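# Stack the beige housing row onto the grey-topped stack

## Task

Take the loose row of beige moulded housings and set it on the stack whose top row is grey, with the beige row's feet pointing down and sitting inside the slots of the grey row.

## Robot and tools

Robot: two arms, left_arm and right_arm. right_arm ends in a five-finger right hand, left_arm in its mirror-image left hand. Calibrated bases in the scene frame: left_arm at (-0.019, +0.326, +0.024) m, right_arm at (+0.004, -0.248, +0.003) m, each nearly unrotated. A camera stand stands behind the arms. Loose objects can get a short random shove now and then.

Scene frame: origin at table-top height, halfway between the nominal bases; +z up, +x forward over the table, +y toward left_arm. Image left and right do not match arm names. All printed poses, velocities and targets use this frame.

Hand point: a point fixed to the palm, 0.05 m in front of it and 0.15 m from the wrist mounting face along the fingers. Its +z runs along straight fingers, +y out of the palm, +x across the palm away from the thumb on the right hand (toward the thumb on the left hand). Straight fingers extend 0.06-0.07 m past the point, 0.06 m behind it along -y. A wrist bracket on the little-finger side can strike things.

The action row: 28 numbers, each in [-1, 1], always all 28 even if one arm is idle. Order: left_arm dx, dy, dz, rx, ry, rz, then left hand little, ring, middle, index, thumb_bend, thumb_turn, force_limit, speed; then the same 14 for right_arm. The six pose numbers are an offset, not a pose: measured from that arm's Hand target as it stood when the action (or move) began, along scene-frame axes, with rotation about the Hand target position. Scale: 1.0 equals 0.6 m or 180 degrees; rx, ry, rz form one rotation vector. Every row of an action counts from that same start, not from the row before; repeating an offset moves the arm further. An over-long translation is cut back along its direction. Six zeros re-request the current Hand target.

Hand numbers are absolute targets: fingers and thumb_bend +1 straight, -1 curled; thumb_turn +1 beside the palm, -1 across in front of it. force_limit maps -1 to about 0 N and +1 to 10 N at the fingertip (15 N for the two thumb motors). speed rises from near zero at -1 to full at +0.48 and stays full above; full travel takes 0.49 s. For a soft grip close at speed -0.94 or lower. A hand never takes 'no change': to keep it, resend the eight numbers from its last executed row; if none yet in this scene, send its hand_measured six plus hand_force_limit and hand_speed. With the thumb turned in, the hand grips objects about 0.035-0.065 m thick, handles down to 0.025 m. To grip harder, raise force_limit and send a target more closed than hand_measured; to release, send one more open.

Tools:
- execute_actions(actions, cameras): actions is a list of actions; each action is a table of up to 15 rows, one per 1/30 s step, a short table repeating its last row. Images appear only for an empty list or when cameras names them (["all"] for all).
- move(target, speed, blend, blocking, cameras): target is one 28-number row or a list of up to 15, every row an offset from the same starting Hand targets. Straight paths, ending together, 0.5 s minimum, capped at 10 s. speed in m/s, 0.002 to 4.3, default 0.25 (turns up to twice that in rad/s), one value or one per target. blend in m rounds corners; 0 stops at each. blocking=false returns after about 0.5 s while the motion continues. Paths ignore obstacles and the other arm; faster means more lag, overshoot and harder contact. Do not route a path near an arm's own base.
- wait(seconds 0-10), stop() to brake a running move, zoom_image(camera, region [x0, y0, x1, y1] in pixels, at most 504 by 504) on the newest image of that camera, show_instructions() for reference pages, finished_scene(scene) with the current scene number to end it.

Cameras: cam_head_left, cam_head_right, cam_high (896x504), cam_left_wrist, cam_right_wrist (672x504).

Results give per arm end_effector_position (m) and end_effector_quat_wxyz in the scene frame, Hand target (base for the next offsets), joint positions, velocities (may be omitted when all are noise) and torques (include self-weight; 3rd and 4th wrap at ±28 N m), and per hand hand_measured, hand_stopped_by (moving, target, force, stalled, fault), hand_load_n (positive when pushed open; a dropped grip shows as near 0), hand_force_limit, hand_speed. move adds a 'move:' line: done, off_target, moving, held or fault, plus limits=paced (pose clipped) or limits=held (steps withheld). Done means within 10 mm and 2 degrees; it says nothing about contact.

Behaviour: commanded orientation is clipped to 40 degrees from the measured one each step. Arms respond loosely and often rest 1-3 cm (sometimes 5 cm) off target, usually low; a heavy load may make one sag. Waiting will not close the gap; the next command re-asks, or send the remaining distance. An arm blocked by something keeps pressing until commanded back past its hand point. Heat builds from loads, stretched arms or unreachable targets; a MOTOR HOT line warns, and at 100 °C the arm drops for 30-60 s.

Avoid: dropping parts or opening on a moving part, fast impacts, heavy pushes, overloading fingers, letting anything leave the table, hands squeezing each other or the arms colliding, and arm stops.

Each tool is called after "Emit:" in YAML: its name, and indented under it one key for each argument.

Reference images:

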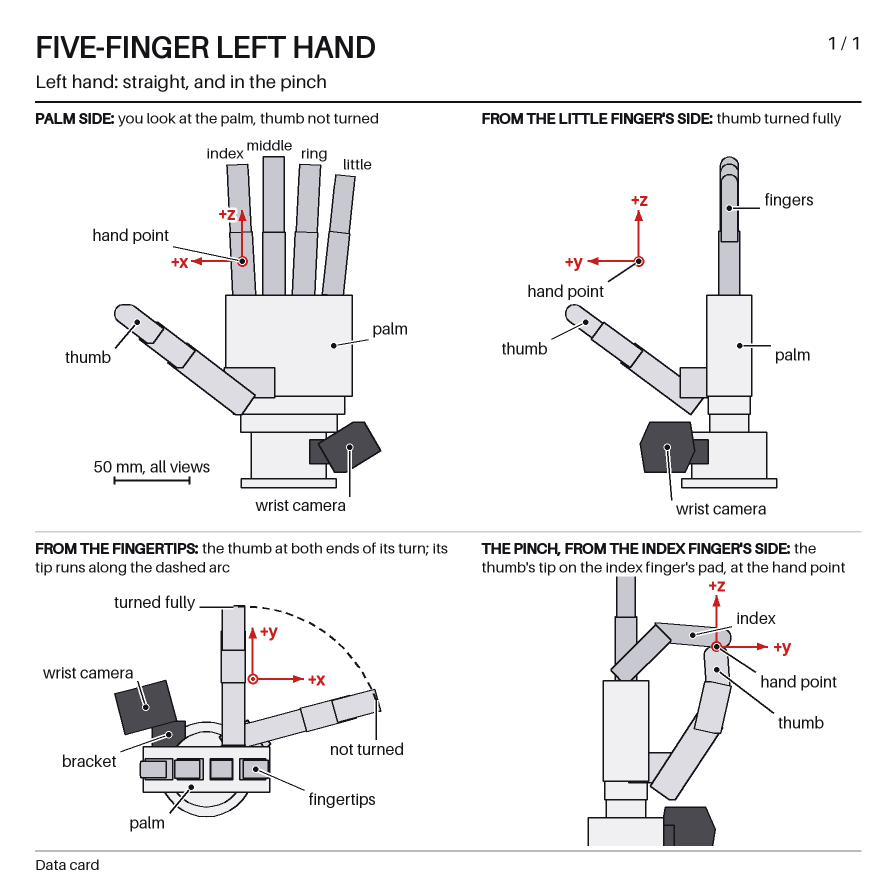

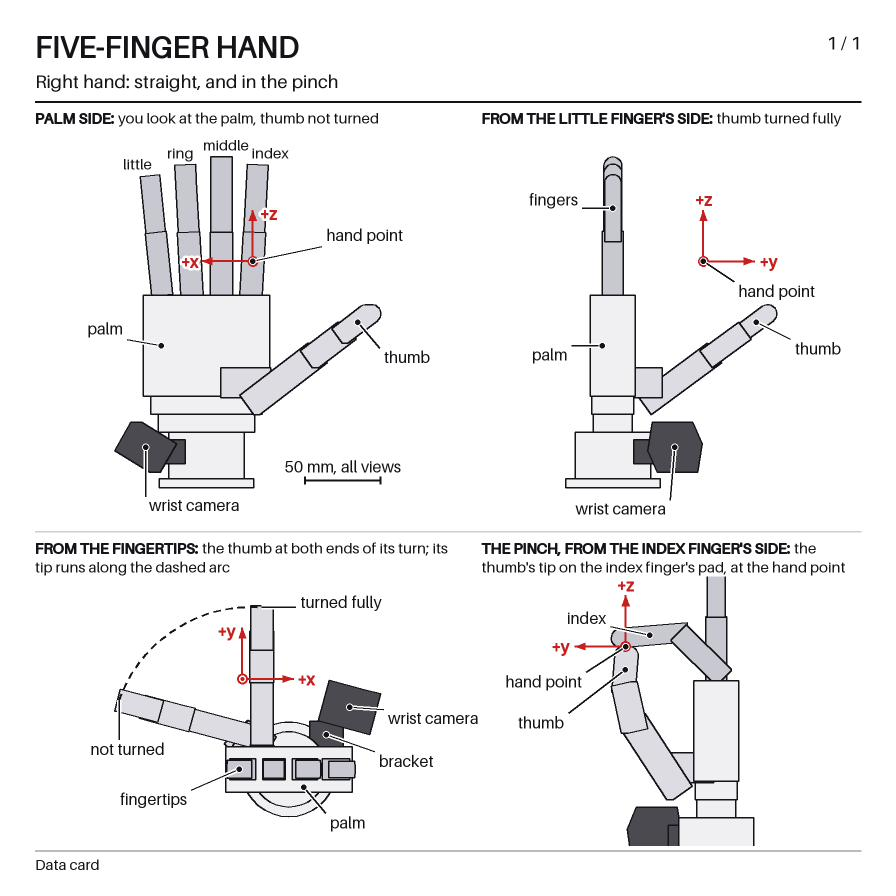

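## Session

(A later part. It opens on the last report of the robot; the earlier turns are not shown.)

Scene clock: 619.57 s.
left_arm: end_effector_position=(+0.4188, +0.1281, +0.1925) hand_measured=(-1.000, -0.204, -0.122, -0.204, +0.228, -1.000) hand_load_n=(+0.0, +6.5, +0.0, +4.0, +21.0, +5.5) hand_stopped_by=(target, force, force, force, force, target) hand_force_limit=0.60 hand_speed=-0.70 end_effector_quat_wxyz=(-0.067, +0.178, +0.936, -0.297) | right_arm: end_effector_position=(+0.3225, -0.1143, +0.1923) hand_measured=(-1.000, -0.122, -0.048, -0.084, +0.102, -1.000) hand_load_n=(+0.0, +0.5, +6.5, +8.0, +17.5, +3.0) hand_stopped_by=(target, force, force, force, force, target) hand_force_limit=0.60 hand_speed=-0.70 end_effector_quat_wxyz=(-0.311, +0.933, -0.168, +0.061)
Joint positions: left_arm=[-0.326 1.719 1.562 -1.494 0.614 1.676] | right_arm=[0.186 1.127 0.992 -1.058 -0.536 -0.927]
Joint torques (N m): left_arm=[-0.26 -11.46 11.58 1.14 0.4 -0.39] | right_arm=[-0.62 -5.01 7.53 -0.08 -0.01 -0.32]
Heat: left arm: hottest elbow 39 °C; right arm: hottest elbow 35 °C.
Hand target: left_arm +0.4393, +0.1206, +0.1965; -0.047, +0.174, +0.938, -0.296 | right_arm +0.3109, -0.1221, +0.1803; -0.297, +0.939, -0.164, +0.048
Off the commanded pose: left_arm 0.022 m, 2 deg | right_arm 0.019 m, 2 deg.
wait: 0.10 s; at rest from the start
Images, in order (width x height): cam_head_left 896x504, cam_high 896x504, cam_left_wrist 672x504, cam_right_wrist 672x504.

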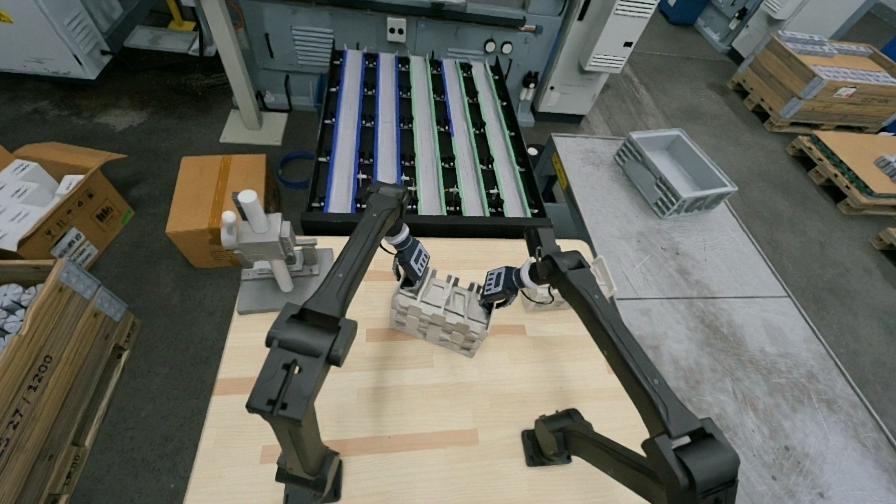

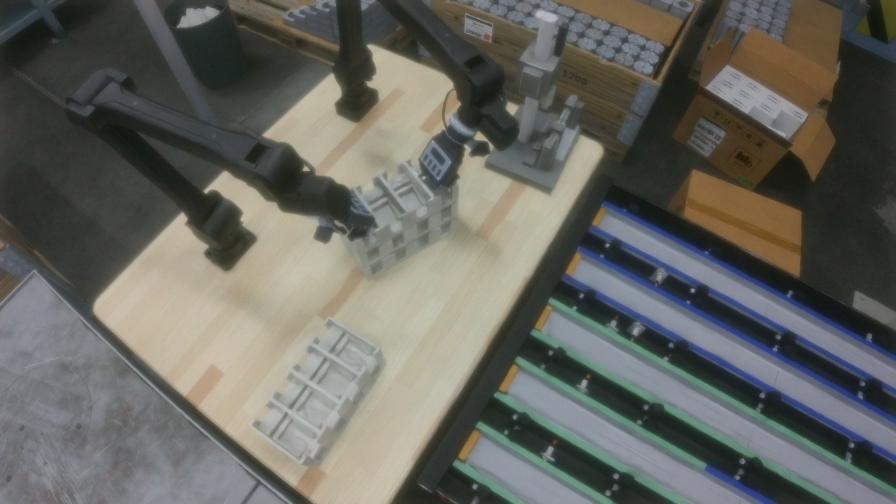

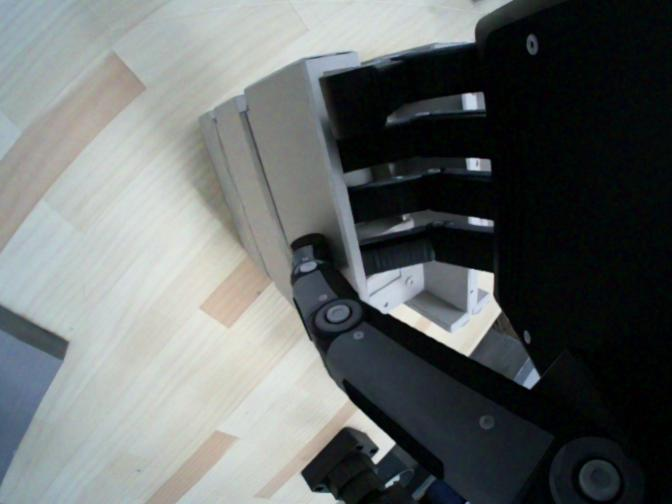

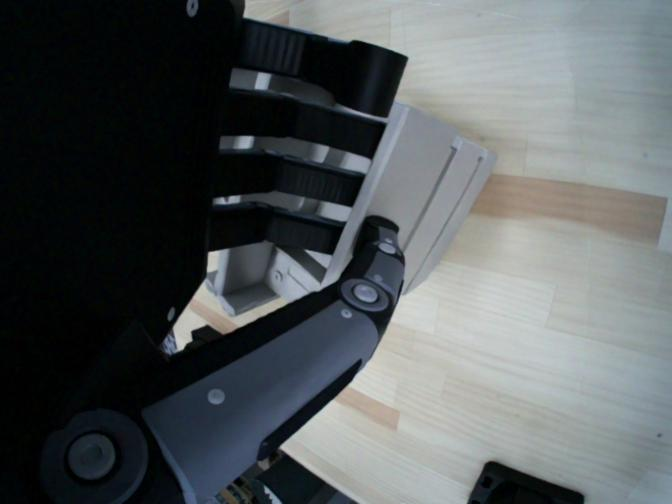

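Emit:
move:
  target:
    - [-0.035,0.003,0.0,0,0,0,-1,-0.4,-0.4,-0.4,-0.6,-1,0.6,-0.7,-0.002,0.004,-0.00,0,0,0,-1,-0.4,-0.4,-0.4,-0.6,-1,0.6,-0.7]
  speed: 0.04

Emit:
move:
  target:
    - [-0.004,0.002,-0.004,0,0,0,-1,-0.4,-0.4,-0.4,-0.6,-1,0.6,-0.7,-0.003,0.002,-0.00,0,0,0,-1,-0.4,-0.4,-0.4,-0.6,-1,0.6,-0.7]
  speed: 0.04

Scene clock: 622.20 s.
left_arm: end_effector_position=(+0.4178, +0.1262, +0.1925) hand_measured=(-1.000, -0.204, -0.122, -0.204, +0.228, -1.000) hand_load_n=(+0.0, +13.0, +0.5, +1.0, +21.5, +3.5) hand_stopped_by=(target, force, force, force, force, target) hand_force_limit=0.60 hand_speed=-0.70 end_effector_quat_wxyz=(-0.058, +0.177, +0.937, -0.297) | right_arm: end_effector_position=(+0.3217, -0.1155, +0.1922) hand_measured=(-1.000, -0.122, -0.048, -0.084, +0.102, -1.000) hand_load_n=(+0.0, +0.5, +6.5, +7.0, +18.0, +2.0) hand_stopped_by=(target, force, force, force, force, target) hand_force_limit=0.60 hand_speed=-0.70 end_effector_quat_wxyz=(-0.309, +0.934, -0.168, +0.064)
Joint positions: left_arm=[-0.33 1.703 1.543 -1.466 0.612 1.661] | right_arm=[0.186 1.122 0.989 -1.058 -0.53 -0.927]
Joint torques (N m): left_arm=[-0.56 -14.33 7.32 0.98 0.42 -0.34] | right_arm=[0.03 -4.78 7.53 0.08 -0.15 -0.23]
Heat: left arm: hottest elbow 39 °C; right arm: hottest elbow 35 °C.
Hand target: left_arm +0.4182, +0.1224, +0.1965; -0.047, +0.175, +0.938, -0.296 | right_arm +0.3097, -0.1196, +0.1803; -0.298, +0.939, -0.164, +0.048
Off the commanded pose: left_arm 0.006 m, 1 deg | right_arm 0.017 m, 2 deg.
move: off_target (right_arm)

Scene clock: 622.90 s.
left_arm: end_effector_position=(+0.4163, +0.1260, +0.1922) hand_measured=(-1.000, -0.204, -0.122, -0.204, +0.228, -1.000) hand_load_n=(+0.0, +14.5, +1.0, +1.5, +21.0, +3.0) hand_stopped_by=(target, force, force, force, force, target) hand_force_limit=0.60 hand_speed=-0.70 end_effector_quat_wxyz=(-0.055, +0.177, +0.937, -0.297) | right_arm: end_effector_position=(+0.3208, -0.1160, +0.1921) hand_measured=(-1.000, -0.122, -0.048, -0.084, +0.102, -1.000) hand_load_n=(+0.0, +1.0, +7.0, +6.5, +18.0, +2.0) hand_stopped_by=(target, force, force, force, force, target) hand_force_limit=0.60 hand_speed=-0.70 end_effector_quat_wxyz=(-0.308, +0.934, -0.168, +0.064)
Joint positions: left_arm=[-0.331 1.696 1.533 -1.456 0.612 1.657] | right_arm=[0.186 1.119 0.986 -1.058 -0.528 -0.927]
Joint torques (N m): left_arm=[-0.44 -14.04 7.05 0.91 0.42 -0.3] | right_arm=[0.38 -4.84 7.46 0.09 -0.14 -0.17]
Heat: left arm: hottest elbow 39 °C; right arm: hottest elbow 35 °C.
Hand target: left_arm +0.4158, +0.1235, +0.1940; -0.047, +0.175, +0.938, -0.296 | right_arm +0.3079, -0.1184, +0.1802; -0.297, +0.939, -0.164, +0.048
Off the commanded pose: left_arm 0.003 m, 1 deg | right_arm 0.018 m, 2 deg.
move: off_target (right_arm)

Emit:
move:
  target:
    - [0.002,0.01,0.0,0,0,0,-1,-0.4,-0.4,-0.4,-0.6,-1,0.6,-0.7,-0.003,0.01,-0.00,0,0,0,-1,-0.4,-0.4,-0.4,-0.6,-1,0.6,-0.7]
  speed: 0.02

Emit:
move:
  target:
    - [0.001,0.003,0.0,0,0,0,-1,-0.4,-0.4,-0.4,-0.6,-1,0.6,-0.7,-0.001,0.003,-0.00,0,0,0,-1,-0.4,-0.4,-0.4,-0.6,-1,0.6,-0.7]
  speed: 0.02

Emit:
move:
  target:
    - [0.001,0.003,0.0,0,0,0,-1,-0.4,-0.4,-0.4,-0.6,-1,0.6,-0.7,-0.001,0.003,-0.00,0,0,0,-1,-0.4,-0.4,-0.4,-0.6,-1,0.6,-0.7]
  speed: 0.02

Scene clock: 627.13 s.
left_arm: end_effector_position=(+0.4163, +0.1260, +0.1923) hand_measured=(-1.000, -0.204, -0.122, -0.204, +0.228, -1.000) hand_load_n=(+0.0, +14.5, +0.5, +1.0, +21.0, +3.0) hand_stopped_by=(target, force, force, force, force, target) hand_force_limit=0.60 hand_speed=-0.70 end_effector_quat_wxyz=(-0.055, +0.177, +0.937, -0.297) | right_arm: end_effector_position=(+0.3204, -0.1157, +0.1920) hand_measured=(-1.000, -0.122, -0.048, -0.084, +0.102, -1.000) hand_load_n=(+0.0, +0.5, +7.0, +7.0, +19.0, +1.5) hand_stopped_by=(target, force, force, force, force, target) hand_force_limit=0.60 hand_speed=-0.70 end_effector_quat_wxyz=(-0.305, +0.935, -0.166, +0.068)
Joint positions: left_arm=[-0.331 1.695 1.533 -1.456 0.612 1.657] | right_arm=[0.192 1.114 0.984 -1.054 -0.518 -0.925]
Joint torques (N m): left_arm=[0.38 -14.1 7.01 0.61 0.39 -0.16] | right_arm=[1.44 -4.78 7.43 0.35 -0.29 0.02]
Heat: left arm: hottest elbow 39 °C; right arm: hottest elbow 35 °C.
Hand target: left_arm +0.4169, +0.1295, +0.1941; -0.047, +0.175, +0.938, -0.296 | right_arm +0.3060, -0.1125, +0.1803; -0.297, +0.939, -0.164, +0.048
Off the commanded pose: left_arm 0.004 m, 1 deg | right_arm 0.019 m, 2 deg.
move: off_target (right_arm)

Scene clock: 627.83 s.
left_arm: end_effector_position=(+0.4163, +0.1260, +0.1923) hand_measured=(-1.000, -0.204, -0.122, -0.204, +0.228, -1.000) hand_load_n=(+0.0, +14.5, +1.0, +1.0, +21.5, +3.0) hand_stopped_by=(target, force, force, force, force, target) hand_force_limit=0.60 hand_speed=-0.70 end_effector_quat_wxyz=(-0.055, +0.177, +0.937, -0.297) | right_arm: end_effector_position=(+0.3204, -0.1153, +0.1921) hand_measured=(-1.000, -0.122, -0.048, -0.084, +0.102, -1.000) hand_load_n=(+0.0, +0.5, +7.0, +6.5, +19.0, +1.0) hand_stopped_by=(target, force, force, force, force, target) hand_force_limit=0.60 hand_speed=-0.70 end_effector_quat_wxyz=(-0.304, +0.936, -0.167, +0.069)
Joint positions: left_arm=[-0.331 1.695 1.533 -1.456 0.612 1.657] | right_arm=[0.195 1.113 0.984 -1.052 -0.513 -0.921]
Joint torques (N m): left_arm=[0.62 -14.04 7.06 0.51 0.38 -0.11] | right_arm=[1.67 -4.78 7.35 0.4 -0.4 0.05]
Heat: left arm: hottest elbow 39 °C; right arm: hottest elbow 35 °C.
Hand target: left_arm +0.4175, +0.1313, +0.1941; -0.047, +0.175, +0.938, -0.296 | right_arm +0.3055, -0.1106, +0.1802; -0.297, +0.939, -0.164, +0.048
Off the commanded pose: left_arm 0.006 m, 1 deg | right_arm 0.020 m, 3 deg.
move: off_target (right_arm)

Scene clock: 628.57 s.
left_arm: end_effector_position=(+0.4166, +0.1262, +0.1923) hand_measured=(-1.000, -0.204, -0.122, -0.204, +0.228, -1.000) hand_load_n=(+0.0, +15.5, +1.0, +0.5, +21.5, +2.5) hand_stopped_by=(target, force, force, force, force, target) hand_force_limit=0.60 hand_speed=-0.70 end_effector_quat_wxyz=(-0.055, +0.179, +0.936, -0.297) | right_arm: end_effector_position=(+0.3197, -0.1147, +0.1920) hand_measured=(-1.000, -0.122, -0.048, -0.084, +0.102, -1.000) hand_load_n=(+0.0, +0.0, +7.0, +7.0, +19.5, +1.0) hand_stopped_by=(target, force, force, force, force, target) hand_force_limit=0.60 hand_speed=-0.70 end_effector_quat_wxyz=(-0.303, +0.936, -0.168, +0.070)
Joint positions: left_arm=[-0.331 1.695 1.533 -1.456 0.612 1.661] | right_arm=[0.199 1.11 0.982 -1.05 -0.509 -0.916]
Joint torques (N m): left_arm=[0.85 -14.04 7.13 0.44 0.38 -0.1] | right_arm=[1.85 -4.6 7.41 0.43 -0.49 0.06]
Heat: left arm: hottest elbow 39 °C; right arm: hottest elbow 35 °C.
Hand target: left_arm +0.4182, +0.1333, +0.1941; -0.047, +0.174, +0.938, -0.296 | right_arm +0.3047, -0.1088, +0.1802; -0.297, +0.939, -0.164, +0.048
Off the commanded pose: left_arm 0.007 m, 1 deg | right_arm 0.020 m, 3 deg.
move: off_target (right_arm)

Emit:
move:
  target:
    - [0.001,0.003,0.0,0,0,0,-1,-0.4,-0.4,-0.4,-0.6,-1,0.6,-0.7,0.001,0.002,-0.00,0,0,0,-1,-0.4,-0.4,-0.4,-0.6,-1,0.6,-0.7]
  speed: 0.02

Emit:
move:
  target:
    - [0.001,0.003,0.0,0,0,0,-1,-0.4,-0.4,-0.4,-0.6,-1,0.6,-0.7,0.001,0.002,-0.00,0,0,0,-1,-0.4,-0.4,-0.4,-0.6,-1,0.6,-0.7]
  speed: 0.02

Emit:
move:
  target:
    - [0.001,0.002,0.0,0,0,0,-1,-0.4,-0.4,-0.4,-0.6,-1,0.6,-0.7,0.001,0.002,-0.00,0,0,0,-1,-0.4,-0.4,-0.4,-0.6,-1,0.6,-0.7]
  speed: 0.02

Scene clock: 631.13 s.
left_arm: end_effector_position=(+0.4165, +0.1265, +0.1923) hand_measured=(-1.000, -0.204, -0.122, -0.204, +0.228, -1.000) hand_load_n=(+0.0, +15.5, +1.0, +1.0, +21.0, +2.5) hand_stopped_by=(target, force, force, force, force, target) hand_force_limit=0.60 hand_speed=-0.70 end_effector_quat_wxyz=(-0.055, +0.180, +0.936, -0.297) | right_arm: end_effector_position=(+0.3199, -0.1143, +0.1920) hand_measured=(-1.000, -0.122, -0.048, -0.084, +0.102, -1.000) hand_load_n=(+0.0, +0.0, +6.5, +6.5, +19.5, +1.5) hand_stopped_by=(target, force, force, force, force, target) hand_force_limit=0.60 hand_speed=-0.70 end_effector_quat_wxyz=(-0.302, +0.936, -0.169, +0.070)
Joint positions: left_arm=[-0.33 1.695 1.533 -1.458 0.612 1.664] | right_arm=[0.201 1.11 0.982 -1.048 -0.507 -0.913]
Joint torques (N m): left_arm=[1.08 -13.86 7.2 0.36 0.38 -0.1] | right_arm=[2.02 -4.48 7.5 0.44 -0.52 0.05]
Heat: left arm: hottest elbow 38 °C; right arm: hottest elbow 34 °C.
Hand target: left_arm +0.4188, +0.1350, +0.1941; -0.047, +0.174, +0.938, -0.296 | right_arm +0.3054, -0.1077, +0.1801; -0.297, +0.939, -0.164, +0.048
Off the commanded pose: left_arm 0.009 m, 1 deg | right_arm 0.020 m, 3 deg.
move: off_target (right_arm)

Scene clock: 631.83 s.
left_arm: end_effector_position=(+0.4164, +0.1275, +0.1923) hand_measured=(-1.000, -0.204, -0.120, -0.204, +0.228, -1.000) hand_load_n=(+0.0, +15.5, +1.0, +1.0, +21.0, +3.0) hand_stopped_by=(target, force, force, force, force, target) hand_force_limit=0.60 hand_speed=-0.70 end_effector_quat_wxyz=(-0.055, +0.180, +0.936, -0.297) | right_arm: end_effector_position=(+0.3193, -0.1130, +0.1920) hand_measured=(-1.000, -0.122, -0.048, -0.084, +0.102, -1.000) hand_load_n=(+0.0, +0.0, +7.0, +7.0, +19.5, +1.5) hand_stopped_by=(target, force, force, force, force, target) hand_force_limit=0.60 hand_speed=-0.70 end_effector_quat_wxyz=(-0.302, +0.936, -0.169, +0.069)
Joint positions: left_arm=[-0.329 1.695 1.533 -1.461 0.613 1.669] | right_arm=[0.204 1.11 0.982 -1.048 -0.506 -0.908]
Joint torques (N m): left_arm=[1.14 -13.8 7.25 0.39 0.36 -0.1] | right_arm=[1.96 -4.31 7.64 0.53 -0.51 0.05]
Heat: left arm: hottest elbow 38 °C; right arm: hottest elbow 34 °C.
Hand target: left_arm +0.4194, +0.1368, +0.1941; -0.047, +0.174, +0.938, -0.296 | right_arm +0.3060, -0.1064, +0.1801; -0.297, +0.939, -0.164, +0.048
Off the commanded pose: left_arm 0.010 m, 1 deg | right_arm 0.019 m, 3 deg.
move: off_target (right_arm)

Scene clock: 632.53 s.
left_arm: end_effector_position=(+0.4163, +0.1287, +0.1924) hand_measured=(-1.000, -0.204, -0.120, -0.204, +0.228, -1.000) hand_load_n=(+0.0, +15.0, +1.0, +1.0, +21.0, +2.5) hand_stopped_by=(target, force, force, force, force, target) hand_force_limit=0.60 hand_speed=-0.70 end_effector_quat_wxyz=(-0.056, +0.181, +0.936, -0.297) | right_arm: end_effector_position=(+0.3190, -0.1119, +0.1921) hand_measured=(-1.000, -0.122, -0.048, -0.084, +0.102, -1.000) hand_load_n=(+0.0, +0.0, +6.5, +7.0, +19.5, +2.0) hand_stopped_by=(target, force, force, force, force, target) hand_force_limit=0.60 hand_speed=-0.70 end_effector_quat_wxyz=(-0.302, +0.935, -0.169, +0.069)
Joint positions: left_arm=[-0.326 1.695 1.533 -1.464 0.613 1.672] | right_arm=[0.208 1.11 0.982 -1.047 -0.505 -0.904]
Joint torques (N m): left_arm=[1.2 -13.74 7.35 0.4 0.34 -0.1] | right_arm=[1.9 -4.19 7.76 0.58 -0.51 0.04]
Heat: left arm: hottest elbow 38 °C; right arm: hottest elbow 34 °C.
Hand target: left_arm +0.4200, +0.1381, +0.1941; -0.047, +0.174, +0.938, -0.296 | right_arm +0.3066, -0.1052, +0.1802; -0.298, +0.939, -0.164, +0.048
Off the commanded pose: left_arm 0.010 m, 1 deg | right_arm 0.019 m, 3 deg.
move: off_target (right_arm)

Emit:
wait:
  seconds: 0.1
  cameras: ["cam_head_left","cam_high","cam_left_wrist","cam_right_wrist"]

Emit:
zoom_image:
  camera: "cam_head_left"
  region: [382, 280, 442, 340]

Emit:
zoom_image:
  camera: "cam_head_left"
  region: [440, 310, 500, 370]

Emit:
zoom_image:
  camera: "cam_high"
  region: [335, 210, 405, 280]

Emit:
zoom_image:
  camera: "cam_high"
  region: [390, 180, 460, 250]

Emit:
zoom_image:
  camera: "cam_left_wrist"
  region: [180, 20, 380, 300]

Emit:
zoom_image:
  camera: "cam_right_wrist"
  region: [340, 60, 540, 320]

Scene clock: 634.80 s.
left_arm: end_effector_position=(+0.4163, +0.1287, +0.1924) hand_measured=(-1.000, -0.204, -0.120, -0.204, +0.228, -1.000) hand_load_n=(+0.0, +15.5, +1.0, +1.5, +21.0, +3.0) hand_stopped_by=(target, force, force, force, force, target) hand_force_limit=0.60 hand_speed=-0.70 end_effector_quat_wxyz=(-0.056, +0.181, +0.936, -0.297) | right_arm: end_effector_position=(+0.3190, -0.1119, +0.1921) hand_measured=(-1.000, -0.122, -0.048, -0.084, +0.102, -1.000) hand_load_n=(+0.0, +0.0, +6.5, +7.0, +19.5, +2.0) hand_stopped_by=(target, force, force, force, force, target) hand_force_limit=0.60 hand_speed=-0.70 end_effector_quat_wxyz=(-0.302, +0.935, -0.169, +0.069)
Joint positions: left_arm=[-0.326 1.695 1.533 -1.464 0.613 1.672] | right_arm=[0.208 1.11 0.982 -1.047 -0.505 -0.904]
Joint torques (N m): left_arm=[1.2 -13.74 7.35 0.4 0.34 -0.1] | right_arm=[1.9 -4.19 7.76 0.57 -0.51 0.04]
Heat: left arm: hottest elbow 38 °C; right arm: hottest elbow 34 °C.
Hand target: left_arm +0.4200, +0.1381, +0.1941; -0.047, +0.174, +0.938, -0.296 | right_arm +0.3066, -0.1052, +0.1802; -0.298, +0.939, -0.164, +0.048
Off the commanded pose: left_arm 0.010 m, 1 deg | right_arm 0.019 m, 3 deg.
wait: 0.10 s; at rest from the start
Images, in order (width x height): cam_head_left 896x504, cam_high 896x504, cam_left_wrist 672x504, cam_right_wrist 672x504.

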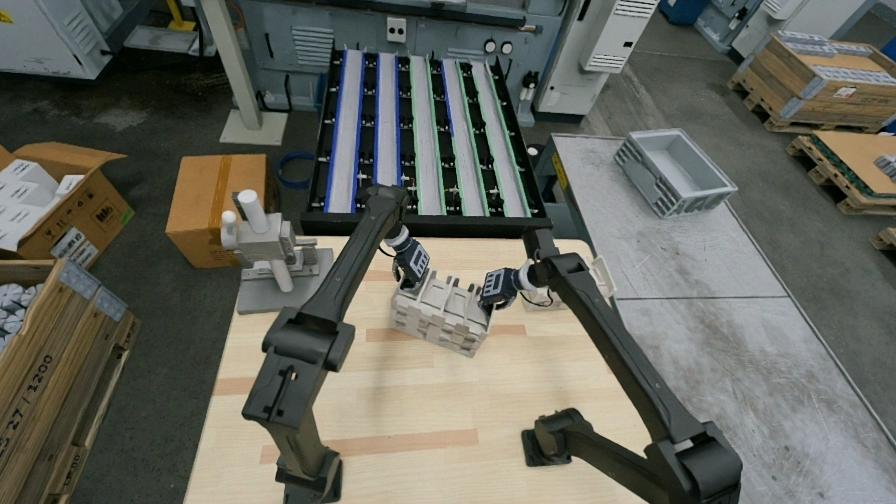

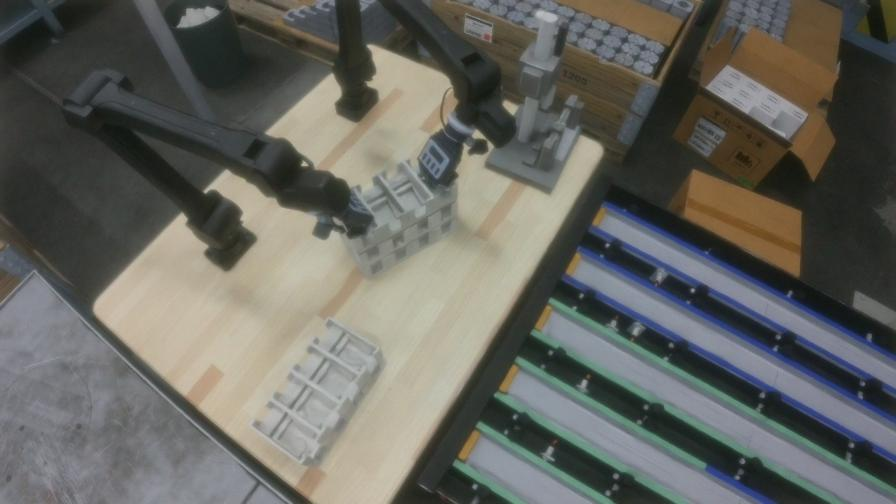

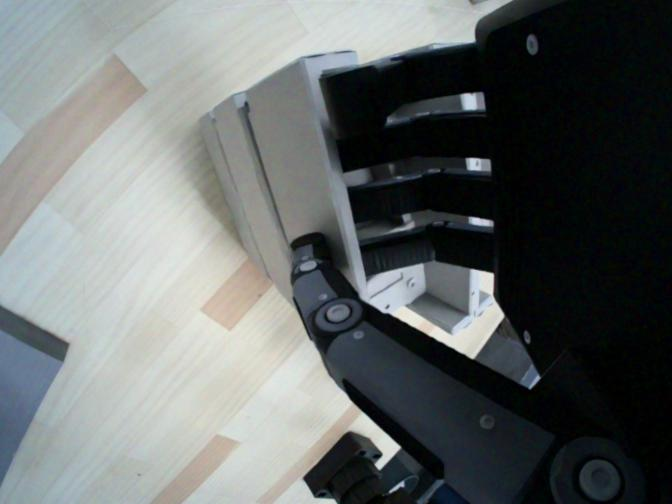

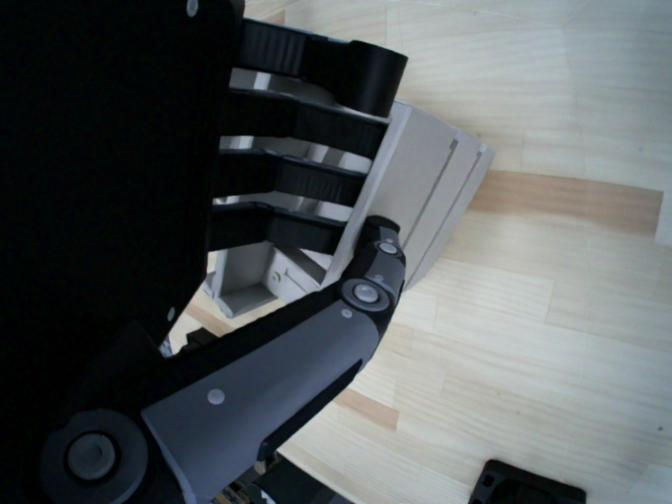

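Scaled by 8.400 from the camera's 896x504 image, which has a finer 1280x720 frame.

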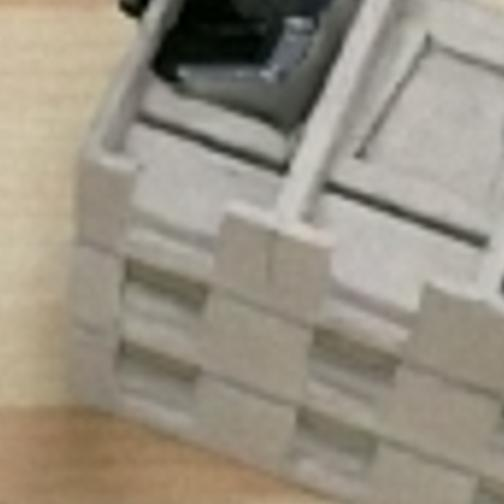

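Scaled by 8.400 from the camera's 896x504 image, which has a finer 1280x720 frame.

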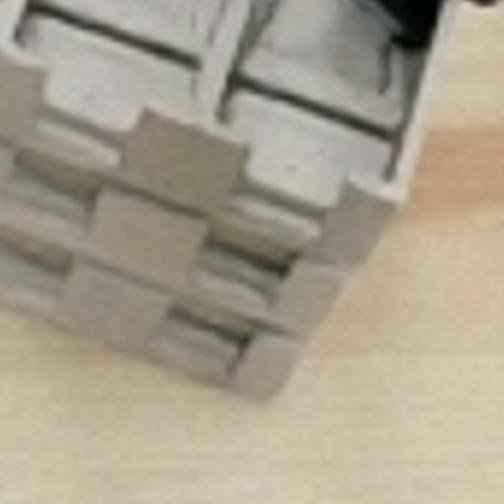

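Scaled by 7.200 from the camera's 896x504 image, which has a finer 1280x720 frame.

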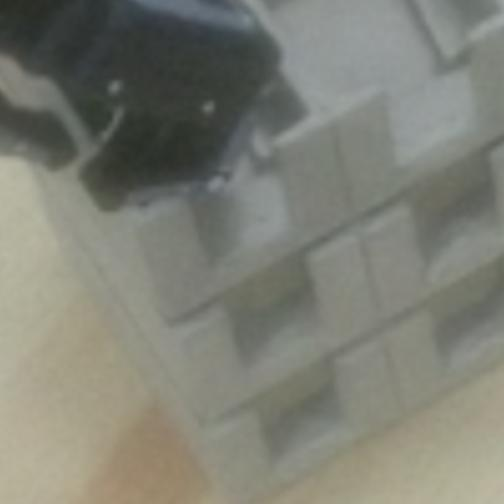

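Scaled by 7.200 from the camera's 896x504 image, which has a finer 1280x720 frame.

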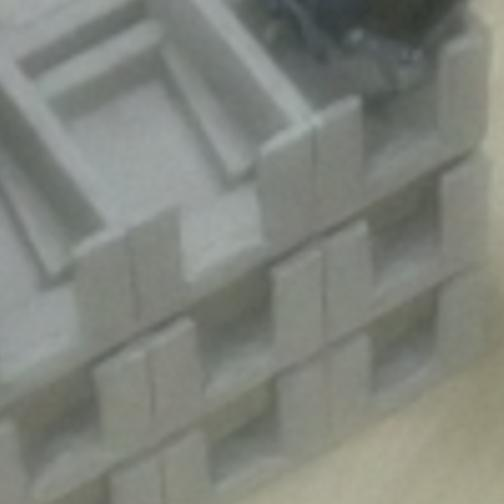

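Scaled by 1.800 from the camera's 672x504 image, which has a finer 960x720 frame.

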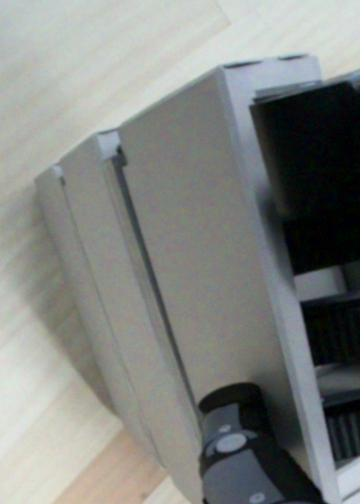

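Scaled by 1.938 from the camera's 672x504 image, which has a finer 960x720 frame.

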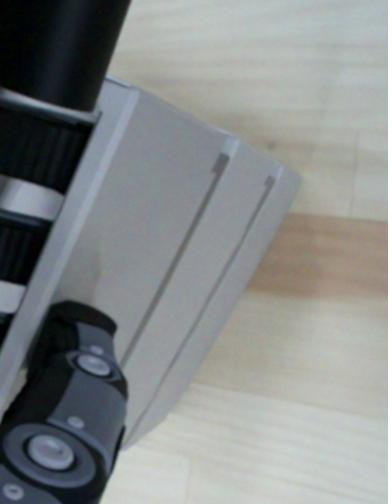

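Emit:
move:
  target:
    - [0.01,0.002,0.0,0,0,0,-1,-0.4,-0.4,-0.4,-0.6,-1,0.6,-0.7,0.015,0.002,-0.00,0,0,0,-1,-0.4,-0.4,-0.4,-0.6,-1,0.6,-0.7]
  speed: 0.02

Emit:
move:
  target:
    - [0.006,0.001,0.0,0,0,0,-1,-0.4,-0.4,-0.4,-0.6,-1,0.6,-0.7,0.006,0.001,-0.00,0,0,0,-1,-0.4,-0.4,-0.4,-0.6,-1,0.6,-0.7]
  speed: 0.02

Emit:
move:
  target:
    - [0.006,0.001,0.0,0,0,0,-1,-0.4,-0.4,-0.4,-0.6,-1,0.6,-0.7,0.006,0.001,-0.00,0,0,0,-1,-0.4,-0.4,-0.4,-0.6,-1,0.6,-0.7]
  speed: 0.02

Scene clock: 637.40 s.
left_arm: end_effector_position=(+0.4160, +0.1307, +0.1925) hand_measured=(-1.000, -0.204, -0.120, -0.204, +0.228, -1.000) hand_load_n=(+0.5, +13.5, +1.0, +2.0, +20.5, +3.5) hand_stopped_by=(target, force, force, force, force, target) hand_force_limit=0.60 hand_speed=-0.70 end_effector_quat_wxyz=(-0.057, +0.180, +0.936, -0.298) | right_arm: end_effector_position=(+0.3197, -0.1105, +0.1917) hand_measured=(-1.000, -0.122, -0.048, -0.084, +0.102, -1.000) hand_load_n=(+0.0, +0.0, +6.5, +6.5, +19.0, +1.5) hand_stopped_by=(target, force, force, force, force, target) hand_force_limit=0.60 hand_speed=-0.70 end_effector_quat_wxyz=(-0.304, +0.935, -0.169, +0.069)
Joint positions: left_arm=[-0.322 1.695 1.533 -1.469 0.613 1.677] | right_arm=[0.21 1.113 0.982 -1.043 -0.507 -0.901]
Joint torques (N m): left_arm=[1.32 -12.57 8.91 0.29 0.32 -0.08] | right_arm=[1.61 -2.61 9.37 0.64 -0.46 -0.02]
Heat: left arm: hottest elbow 38 °C; right arm: hottest elbow 34 °C.
Hand target: left_arm +0.4261, +0.1392, +0.1940; -0.047, +0.174, +0.938, -0.296 | right_arm +0.3156, -0.1041, +0.1802; -0.298, +0.939, -0.164, +0.048
Off the commanded pose: left_arm 0.013 m, 1 deg | right_arm 0.014 m, 3 deg.
move: off_target (left_arm, right_arm)

Scene clock: 638.10 s.
left_arm: end_effector_position=(+0.4159, +0.1321, +0.1926) hand_measured=(-1.000, -0.204, -0.120, -0.204, +0.228, -1.000) hand_load_n=(+0.0, +12.5, +1.0, +3.0, +20.5, +3.5) hand_stopped_by=(target, force, force, force, force, target) hand_force_limit=0.60 hand_speed=-0.70 end_effector_quat_wxyz=(-0.058, +0.180, +0.936, -0.298) | right_arm: end_effector_position=(+0.3202, -0.1096, +0.1913) hand_measured=(-1.000, -0.122, -0.048, -0.084, +0.102, -1.000) hand_load_n=(+0.0, +0.5, +6.5, +6.5, +19.0, +1.5) hand_stopped_by=(target, force, force, force, force, target) hand_force_limit=0.60 hand_speed=-0.70 end_effector_quat_wxyz=(-0.305, +0.935, -0.169, +0.068)
Joint positions: left_arm=[-0.32 1.695 1.533 -1.472 0.613 1.679] | right_arm=[0.21 1.115 0.982 -1.04 -0.51 -0.9]
Joint torques (N m): left_arm=[1.38 -11.81 9.85 0.23 0.32 -0.06] | right_arm=[1.49 -2.08 10.02 0.62 -0.33 -0.03]
Heat: left arm: hottest elbow 38 °C; right arm: hottest elbow 34 °C.
Hand target: left_arm +0.4296, +0.1398, +0.1940; -0.047, +0.174, +0.938, -0.296 | right_arm +0.3191, -0.1035, +0.1802; -0.297, +0.939, -0.164, +0.048
Off the commanded pose: left_arm 0.016 m, 1 deg | right_arm 0.013 m, 3 deg.
move: off_target (left_arm, right_arm)

Scene clock: 638.80 s.
left_arm: end_effector_position=(+0.4159, +0.1338, +0.1921) hand_measured=(-1.000, -0.204, -0.122, -0.204, +0.228, -1.000) hand_load_n=(+0.0, +11.5, +0.5, +3.5, +20.0, +4.0) hand_stopped_by=(target, force, force, force, force, target) hand_force_limit=0.60 hand_speed=-0.70 end_effector_quat_wxyz=(-0.059, +0.178, +0.936, -0.298) | right_arm: end_effector_position=(+0.3213, -0.1089, +0.1912) hand_measured=(-1.000, -0.122, -0.048, -0.084, +0.102, -1.000) hand_load_n=(+0.0, +0.5, +6.0, +6.0, +19.0, +2.0) hand_stopped_by=(target, force, force, force, force, target) hand_force_limit=0.60 hand_speed=-0.70 end_effector_quat_wxyz=(-0.306, +0.935, -0.169, +0.067)
Joint positions: left_arm=[-0.316 1.697 1.533 -1.476 0.614 1.682] | right_arm=[0.21 1.12 0.985 -1.04 -0.512 -0.899]
Joint torques (N m): left_arm=[1.32 -11.22 10.77 0.18 0.28 -0.06] | right_arm=[1.38 -1.73 10.43 0.72 -0.27 -0.04]
Heat: left arm: hottest elbow 38 °C; right arm: hottest elbow 34 °C.
Hand target: left_arm +0.4333, +0.1405, +0.1940; -0.047, +0.174, +0.938, -0.296 | right_arm +0.3228, -0.1029, +0.1803; -0.298, +0.939, -0.164, +0.048
Off the commanded pose: left_arm 0.019 m, 1 deg | right_arm 0.013 m, 2 deg.
move: off_target (left_arm, right_arm)

Emit:
wait:
  seconds: 0.1
  cameras: ["cam_head_left","cam_high","cam_left_wrist","cam_right_wrist"]

Emit:
zoom_image:
  camera: "cam_head_left"
  region: [382, 280, 442, 340]

Emit:
zoom_image:
  camera: "cam_head_left"
  region: [440, 310, 500, 370]

Emit:
zoom_image:
  camera: "cam_high"
  region: [335, 210, 405, 280]

Emit:
zoom_image:
  camera: "cam_high"
  region: [390, 180, 460, 250]

Emit:
zoom_image:
  camera: "cam_left_wrist"
  region: [180, 20, 380, 300]

Emit:
zoom_image:
  camera: "cam_right_wrist"
  region: [340, 60, 540, 320]

Scene clock: 640.53 s.
left_arm: end_effector_position=(+0.4159, +0.1338, +0.1921) hand_measured=(-1.000, -0.204, -0.122, -0.204, +0.228, -1.000) hand_load_n=(+0.0, +11.5, +0.5, +3.5, +20.0, +4.0) hand_stopped_by=(target, force, force, force, force, target) hand_force_limit=0.60 hand_speed=-0.70 end_effector_quat_wxyz=(-0.059, +0.178, +0.936, -0.298) | right_arm: end_effector_position=(+0.3213, -0.1089, +0.1912) hand_measured=(-1.000, -0.122, -0.048, -0.084, +0.102, -1.000) hand_load_n=(+0.0, +0.5, +6.0, +6.0, +18.5, +2.0) hand_stopped_by=(target, force, force, force, force, target) hand_force_limit=0.60 hand_speed=-0.70 end_effector_quat_wxyz=(-0.306, +0.935, -0.169, +0.067)
Joint positions: left_arm=[-0.316 1.697 1.533 -1.476 0.614 1.682] | right_arm=[0.21 1.12 0.985 -1.04 -0.512 -0.899]
Joint torques (N m): left_arm=[1.32 -11.22 10.77 0.18 0.28 -0.06] | right_arm=[1.44 -1.73 10.43 0.7 -0.27 -0.05]
Heat: left arm: hottest elbow 37 °C; right arm: hottest elbow 34 °C.
Hand target: left_arm +0.4333, +0.1405, +0.1940; -0.047, +0.174, +0.938, -0.296 | right_arm +0.3228, -0.1029, +0.1803; -0.298, +0.939, -0.164, +0.048
Off the commanded pose: left_arm 0.019 m, 1 deg | right_arm 0.013 m, 2 deg.
wait: 0.10 s; at rest from the start
Images, in order (width x height): cam_head_left 896x504, cam_high 896x504, cam_left_wrist 672x504, cam_right_wrist 672x504.

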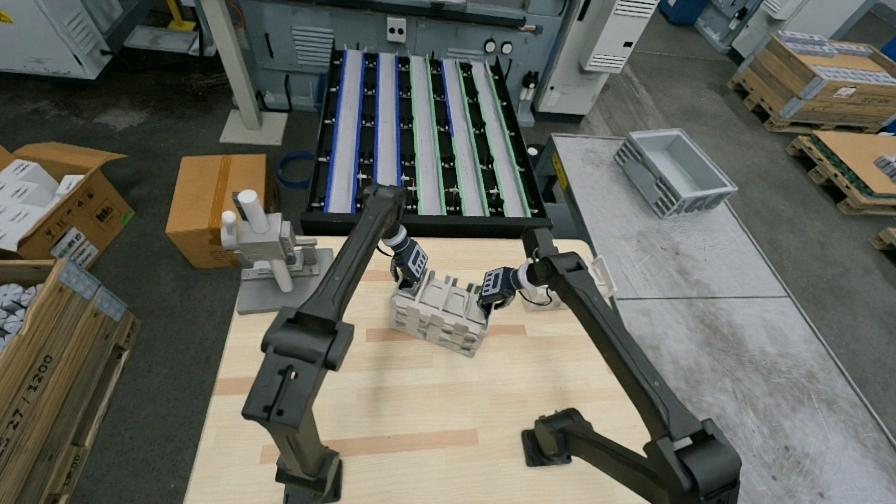

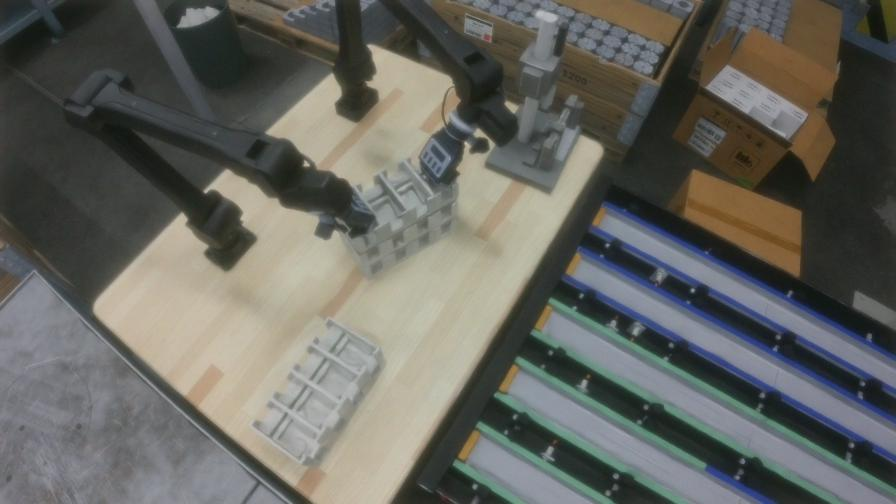

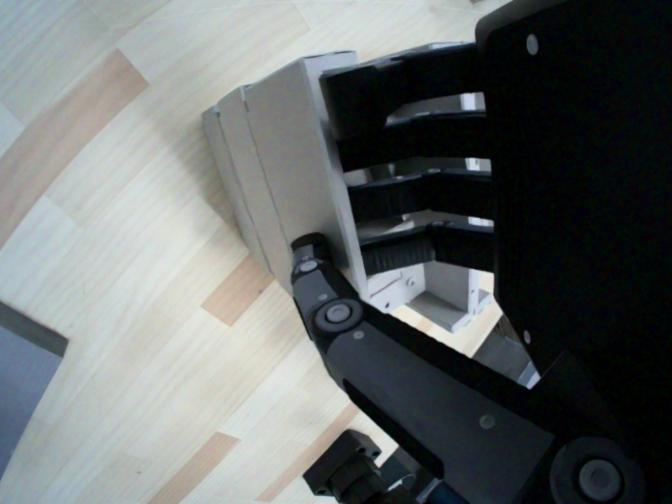

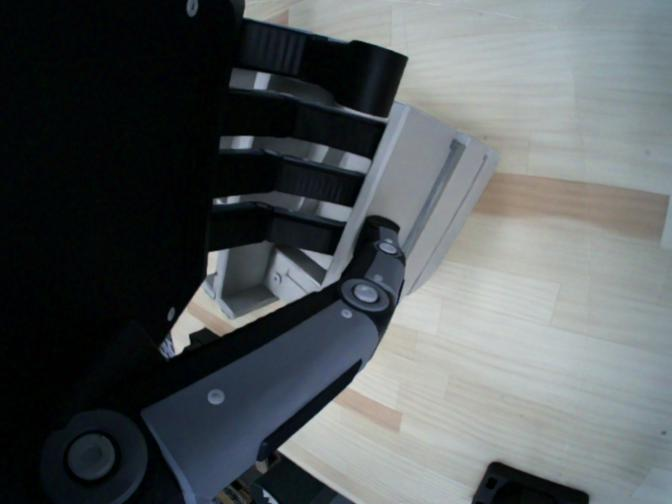

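Scaled by 8.400 from the camera's 896x504 image, which has a finer 1280x720 frame.

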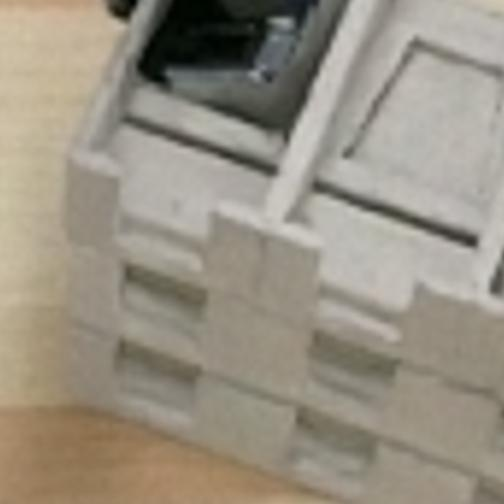

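Scaled by 8.400 from the camera's 896x504 image, which has a finer 1280x720 frame.

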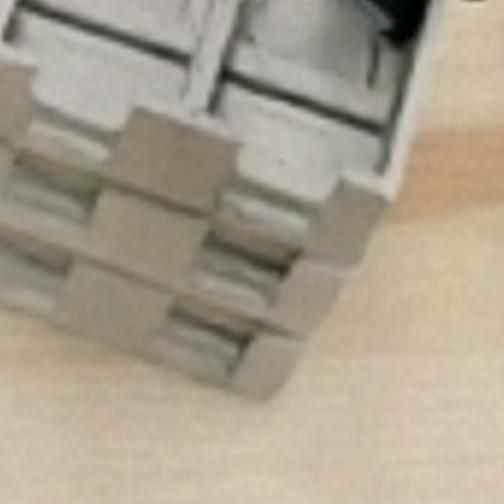

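Scaled by 7.200 from the camera's 896x504 image, which has a finer 1280x720 frame.

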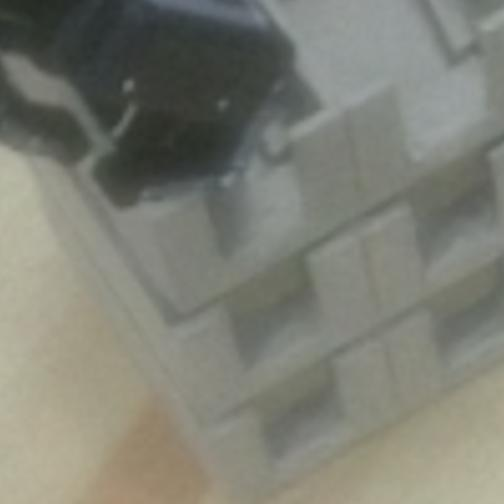

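Scaled by 7.200 from the camera's 896x504 image, which has a finer 1280x720 frame.

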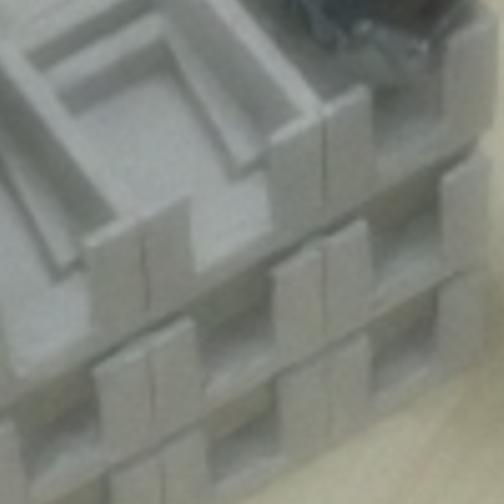

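Scaled by 1.800 from the camera's 672x504 image, which has a finer 960x720 frame.

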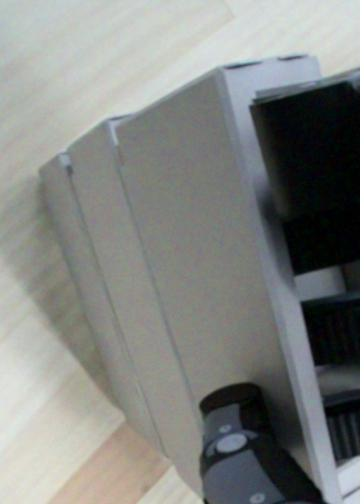

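Scaled by 1.938 from the camera's 672x504 image, which has a finer 960x720 frame.

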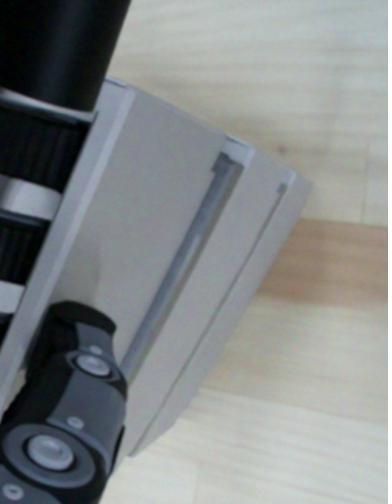

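Emit:
move:
  target: [0.0162,-0.0108,-0.01,0,0,0,-1,-0.4,-0.4,-0.4,-0.6,-1,0.6,-0.7,0.0137,-0.0085,-0.0038,0,0,0,-1,-0.4,-0.4,-0.4,-0.6,-1,0.6,-0.7]
  speed: 0.05

Emit:
move:
  target: [-0.05,-0.005,0,0,0,0,-1,-0.4,-0.4,-0.4,-0.6,-1,0.6,-0.7,-0.0412,-0.005,0,0,0,0,-1,-0.4,-0.4,-0.4,-0.6,-1,0.6,-0.7]
  speed: 0.05

Emit:
move:
  target: [0.05,-0.005,0,0,0,0,-1,-0.4,-0.4,-0.4,-0.6,-1,0.6,-0.7,0.0412,-0.005,0,0,0,0,-1,-0.4,-0.4,-0.4,-0.6,-1,0.6,-0.7]
  speed: 0.05

Emit:
move:
  target: [-0.05,-0.005,0,0,0,0,-1,-0.4,-0.4,-0.4,-0.6,-1,0.6,-0.7,-0.0412,-0.005,0,0,0,0,-1,-0.4,-0.4,-0.4,-0.6,-1,0.6,-0.7]
  speed: 0.05

Scene clock: 649.00 s.
left_arm: end_effector_position=(+0.4174, +0.1340, +0.1916) hand_measured=(-1.000, -0.204, -0.122, -0.204, +0.228, -1.000) hand_load_n=(+0.0, +9.5, +0.0, +3.0, +20.5, +5.0) hand_stopped_by=(target, force, force, force, force, target) hand_force_limit=0.60 hand_speed=-0.70 end_effector_quat_wxyz=(-0.061, +0.177, +0.936, -0.298) | right_arm: end_effector_position=(+0.3240, -0.1079, +0.1912) hand_measured=(-1.000, -0.122, -0.048, -0.084, +0.102, -1.000) hand_load_n=(+0.0, +1.0, +5.5, +6.0, +18.0, +3.0) hand_stopped_by=(target, force, force, force, force, target) hand_force_limit=0.60 hand_speed=-0.70 end_effector_quat_wxyz=(-0.308, +0.934, -0.171, +0.062)
Joint positions: left_arm=[-0.314 1.703 1.539 -1.479 0.615 1.681] | right_arm=[0.207 1.133 0.994 -1.043 -0.52 -0.899]
Joint torques (N m): left_arm=[0.73 -9.41 12.18 0.7 0.29 -0.13] | right_arm=[0.03 -1.26 10.62 0.81 -0.25 -0.27]
Heat: left arm: hottest elbow 37 °C; right arm: hottest elbow 35 °C.
Hand target: left_arm +0.4429, +0.1338, +0.1879; -0.047, +0.175, +0.938, -0.296 | right_arm +0.3310, -0.1079, +0.1780; -0.298, +0.939, -0.164, +0.048
Off the commanded pose: left_arm 0.026 m, 2 deg | right_arm 0.015 m, 2 deg.
move: off_target (left_arm, right_arm)

Scene clock: 649.93 s.
left_arm: end_effector_position=(+0.4148, +0.1327, +0.1917) hand_measured=(-1.000, -0.204, -0.120, -0.204, +0.228, -1.000) hand_load_n=(+0.0, +18.0, +1.5, +1.0, +20.5, +1.0) hand_stopped_by=(target, force, force, force, force, target) hand_force_limit=0.60 hand_speed=-0.70 end_effector_quat_wxyz=(-0.049, +0.177, +0.936, -0.299) | right_arm: end_effector_position=(+0.3193, -0.1092, +0.1918) hand_measured=(-1.000, -0.122, -0.048, -0.084, +0.102, -1.000) hand_load_n=(+0.0, +1.5, +7.0, +7.0, +17.5, +1.5) hand_stopped_by=(target, force, force, force, force, target) hand_force_limit=0.60 hand_speed=-0.70 end_effector_quat_wxyz=(-0.309, +0.934, -0.169, +0.066)
Joint positions: left_arm=[-0.318 1.679 1.511 -1.446 0.614 1.669] | right_arm=[0.207 1.113 0.98 -1.041 -0.519 -0.902]
Joint torques (N m): left_arm=[-0.56 -13.16 6.63 0.9 0.33 -0.27] | right_arm=[0.56 -4.48 7.34 0.23 -0.18 -0.17]
Heat: left arm: hottest elbow 37 °C; right arm: hottest elbow 35 °C.
Hand target: left_arm +0.4130, +0.1309, +0.1881; -0.047, +0.175, +0.938, -0.296 | right_arm +0.3062, -0.1109, +0.1779; -0.297, +0.939, -0.164, +0.048
Off the commanded pose: left_arm 0.005 m, 1 deg | right_arm 0.019 m, 3 deg.
move: off_target (right_arm)

Scene clock: 650.87 s.
left_arm: end_effector_position=(+0.4199, +0.1314, +0.1916) hand_measured=(-1.000, -0.204, -0.122, -0.204, +0.228, -1.000) hand_load_n=(+0.0, +11.5, +0.5, +2.5, +20.5, +4.5) hand_stopped_by=(target, force, force, force, force, target) hand_force_limit=0.60 hand_speed=-0.70 end_effector_quat_wxyz=(-0.058, +0.175, +0.937, -0.298) | right_arm: end_effector_position=(+0.3271, -0.1111, +0.1909) hand_measured=(-1.000, -0.122, -0.048, -0.084, +0.102, -1.000) hand_load_n=(+0.0, +1.0, +5.5, +6.5, +17.0, +3.0) hand_stopped_by=(target, force, force, force, force, target) hand_force_limit=0.60 hand_speed=-0.70 end_effector_quat_wxyz=(-0.310, +0.933, -0.170, +0.063)
Joint positions: left_arm=[-0.318 1.706 1.545 -1.471 0.614 1.67] | right_arm=[0.193 1.139 0.997 -1.043 -0.53 -0.914]
Joint torques (N m): left_arm=[0.26 -9.52 12.07 0.68 0.34 -0.14] | right_arm=[-0.26 -1.85 10.33 0.44 -0.09 -0.3]
Heat: left arm: hottest elbow 37 °C; right arm: hottest elbow 35 °C.
Hand target: left_arm +0.4429, +0.1280, +0.1879; -0.047, +0.174, +0.938, -0.296 | right_arm +0.3310, -0.1139, +0.1781; -0.298, +0.939, -0.164, +0.048
Off the commanded pose: left_arm 0.024 m, 1 deg | right_arm 0.014 m, 2 deg.
move: off_target (left_arm, right_arm)

Scene clock: 651.80 s.
left_arm: end_effector_position=(+0.4137, +0.1285, +0.1918) hand_measured=(-1.000, -0.204, -0.120, -0.204, +0.228, -1.000) hand_load_n=(+0.0, +16.5, +1.5, +1.0, +20.5, +2.0) hand_stopped_by=(target, force, force, force, force, target) hand_force_limit=0.60 hand_speed=-0.70 end_effector_quat_wxyz=(-0.051, +0.175, +0.937, -0.297) | right_arm: end_effector_position=(+0.3198, -0.1134, +0.1921) hand_measured=(-1.000, -0.122, -0.048, -0.084, +0.102, -1.000) hand_load_n=(+0.0, +2.0, +7.0, +6.5, +17.5, +1.5) hand_stopped_by=(target, force, force, force, force, target) hand_force_limit=0.60 hand_speed=-0.70 end_effector_quat_wxyz=(-0.310, +0.933, -0.167, +0.068)
Joint positions: left_arm=[-0.328 1.681 1.514 -1.443 0.612 1.654] | right_arm=[0.193 1.11 0.978 -1.045 -0.526 -0.917]
Joint torques (N m): left_arm=[-0.62 -13.04 6.75 1.03 0.43 -0.27] | right_arm=[0.21 -4.42 7.47 -0.08 -0.15 -0.21]
Heat: left arm: hottest elbow 37 °C; right arm: hottest elbow 35 °C.
Hand target: left_arm +0.4129, +0.1249, +0.1881; -0.047, +0.174, +0.938, -0.296 | right_arm +0.3063, -0.1169, +0.1780; -0.297, +0.939, -0.164, +0.048
Off the commanded pose: left_arm 0.005 m, 0 deg | right_arm 0.020 m, 3 deg.
move: off_target (right_arm)


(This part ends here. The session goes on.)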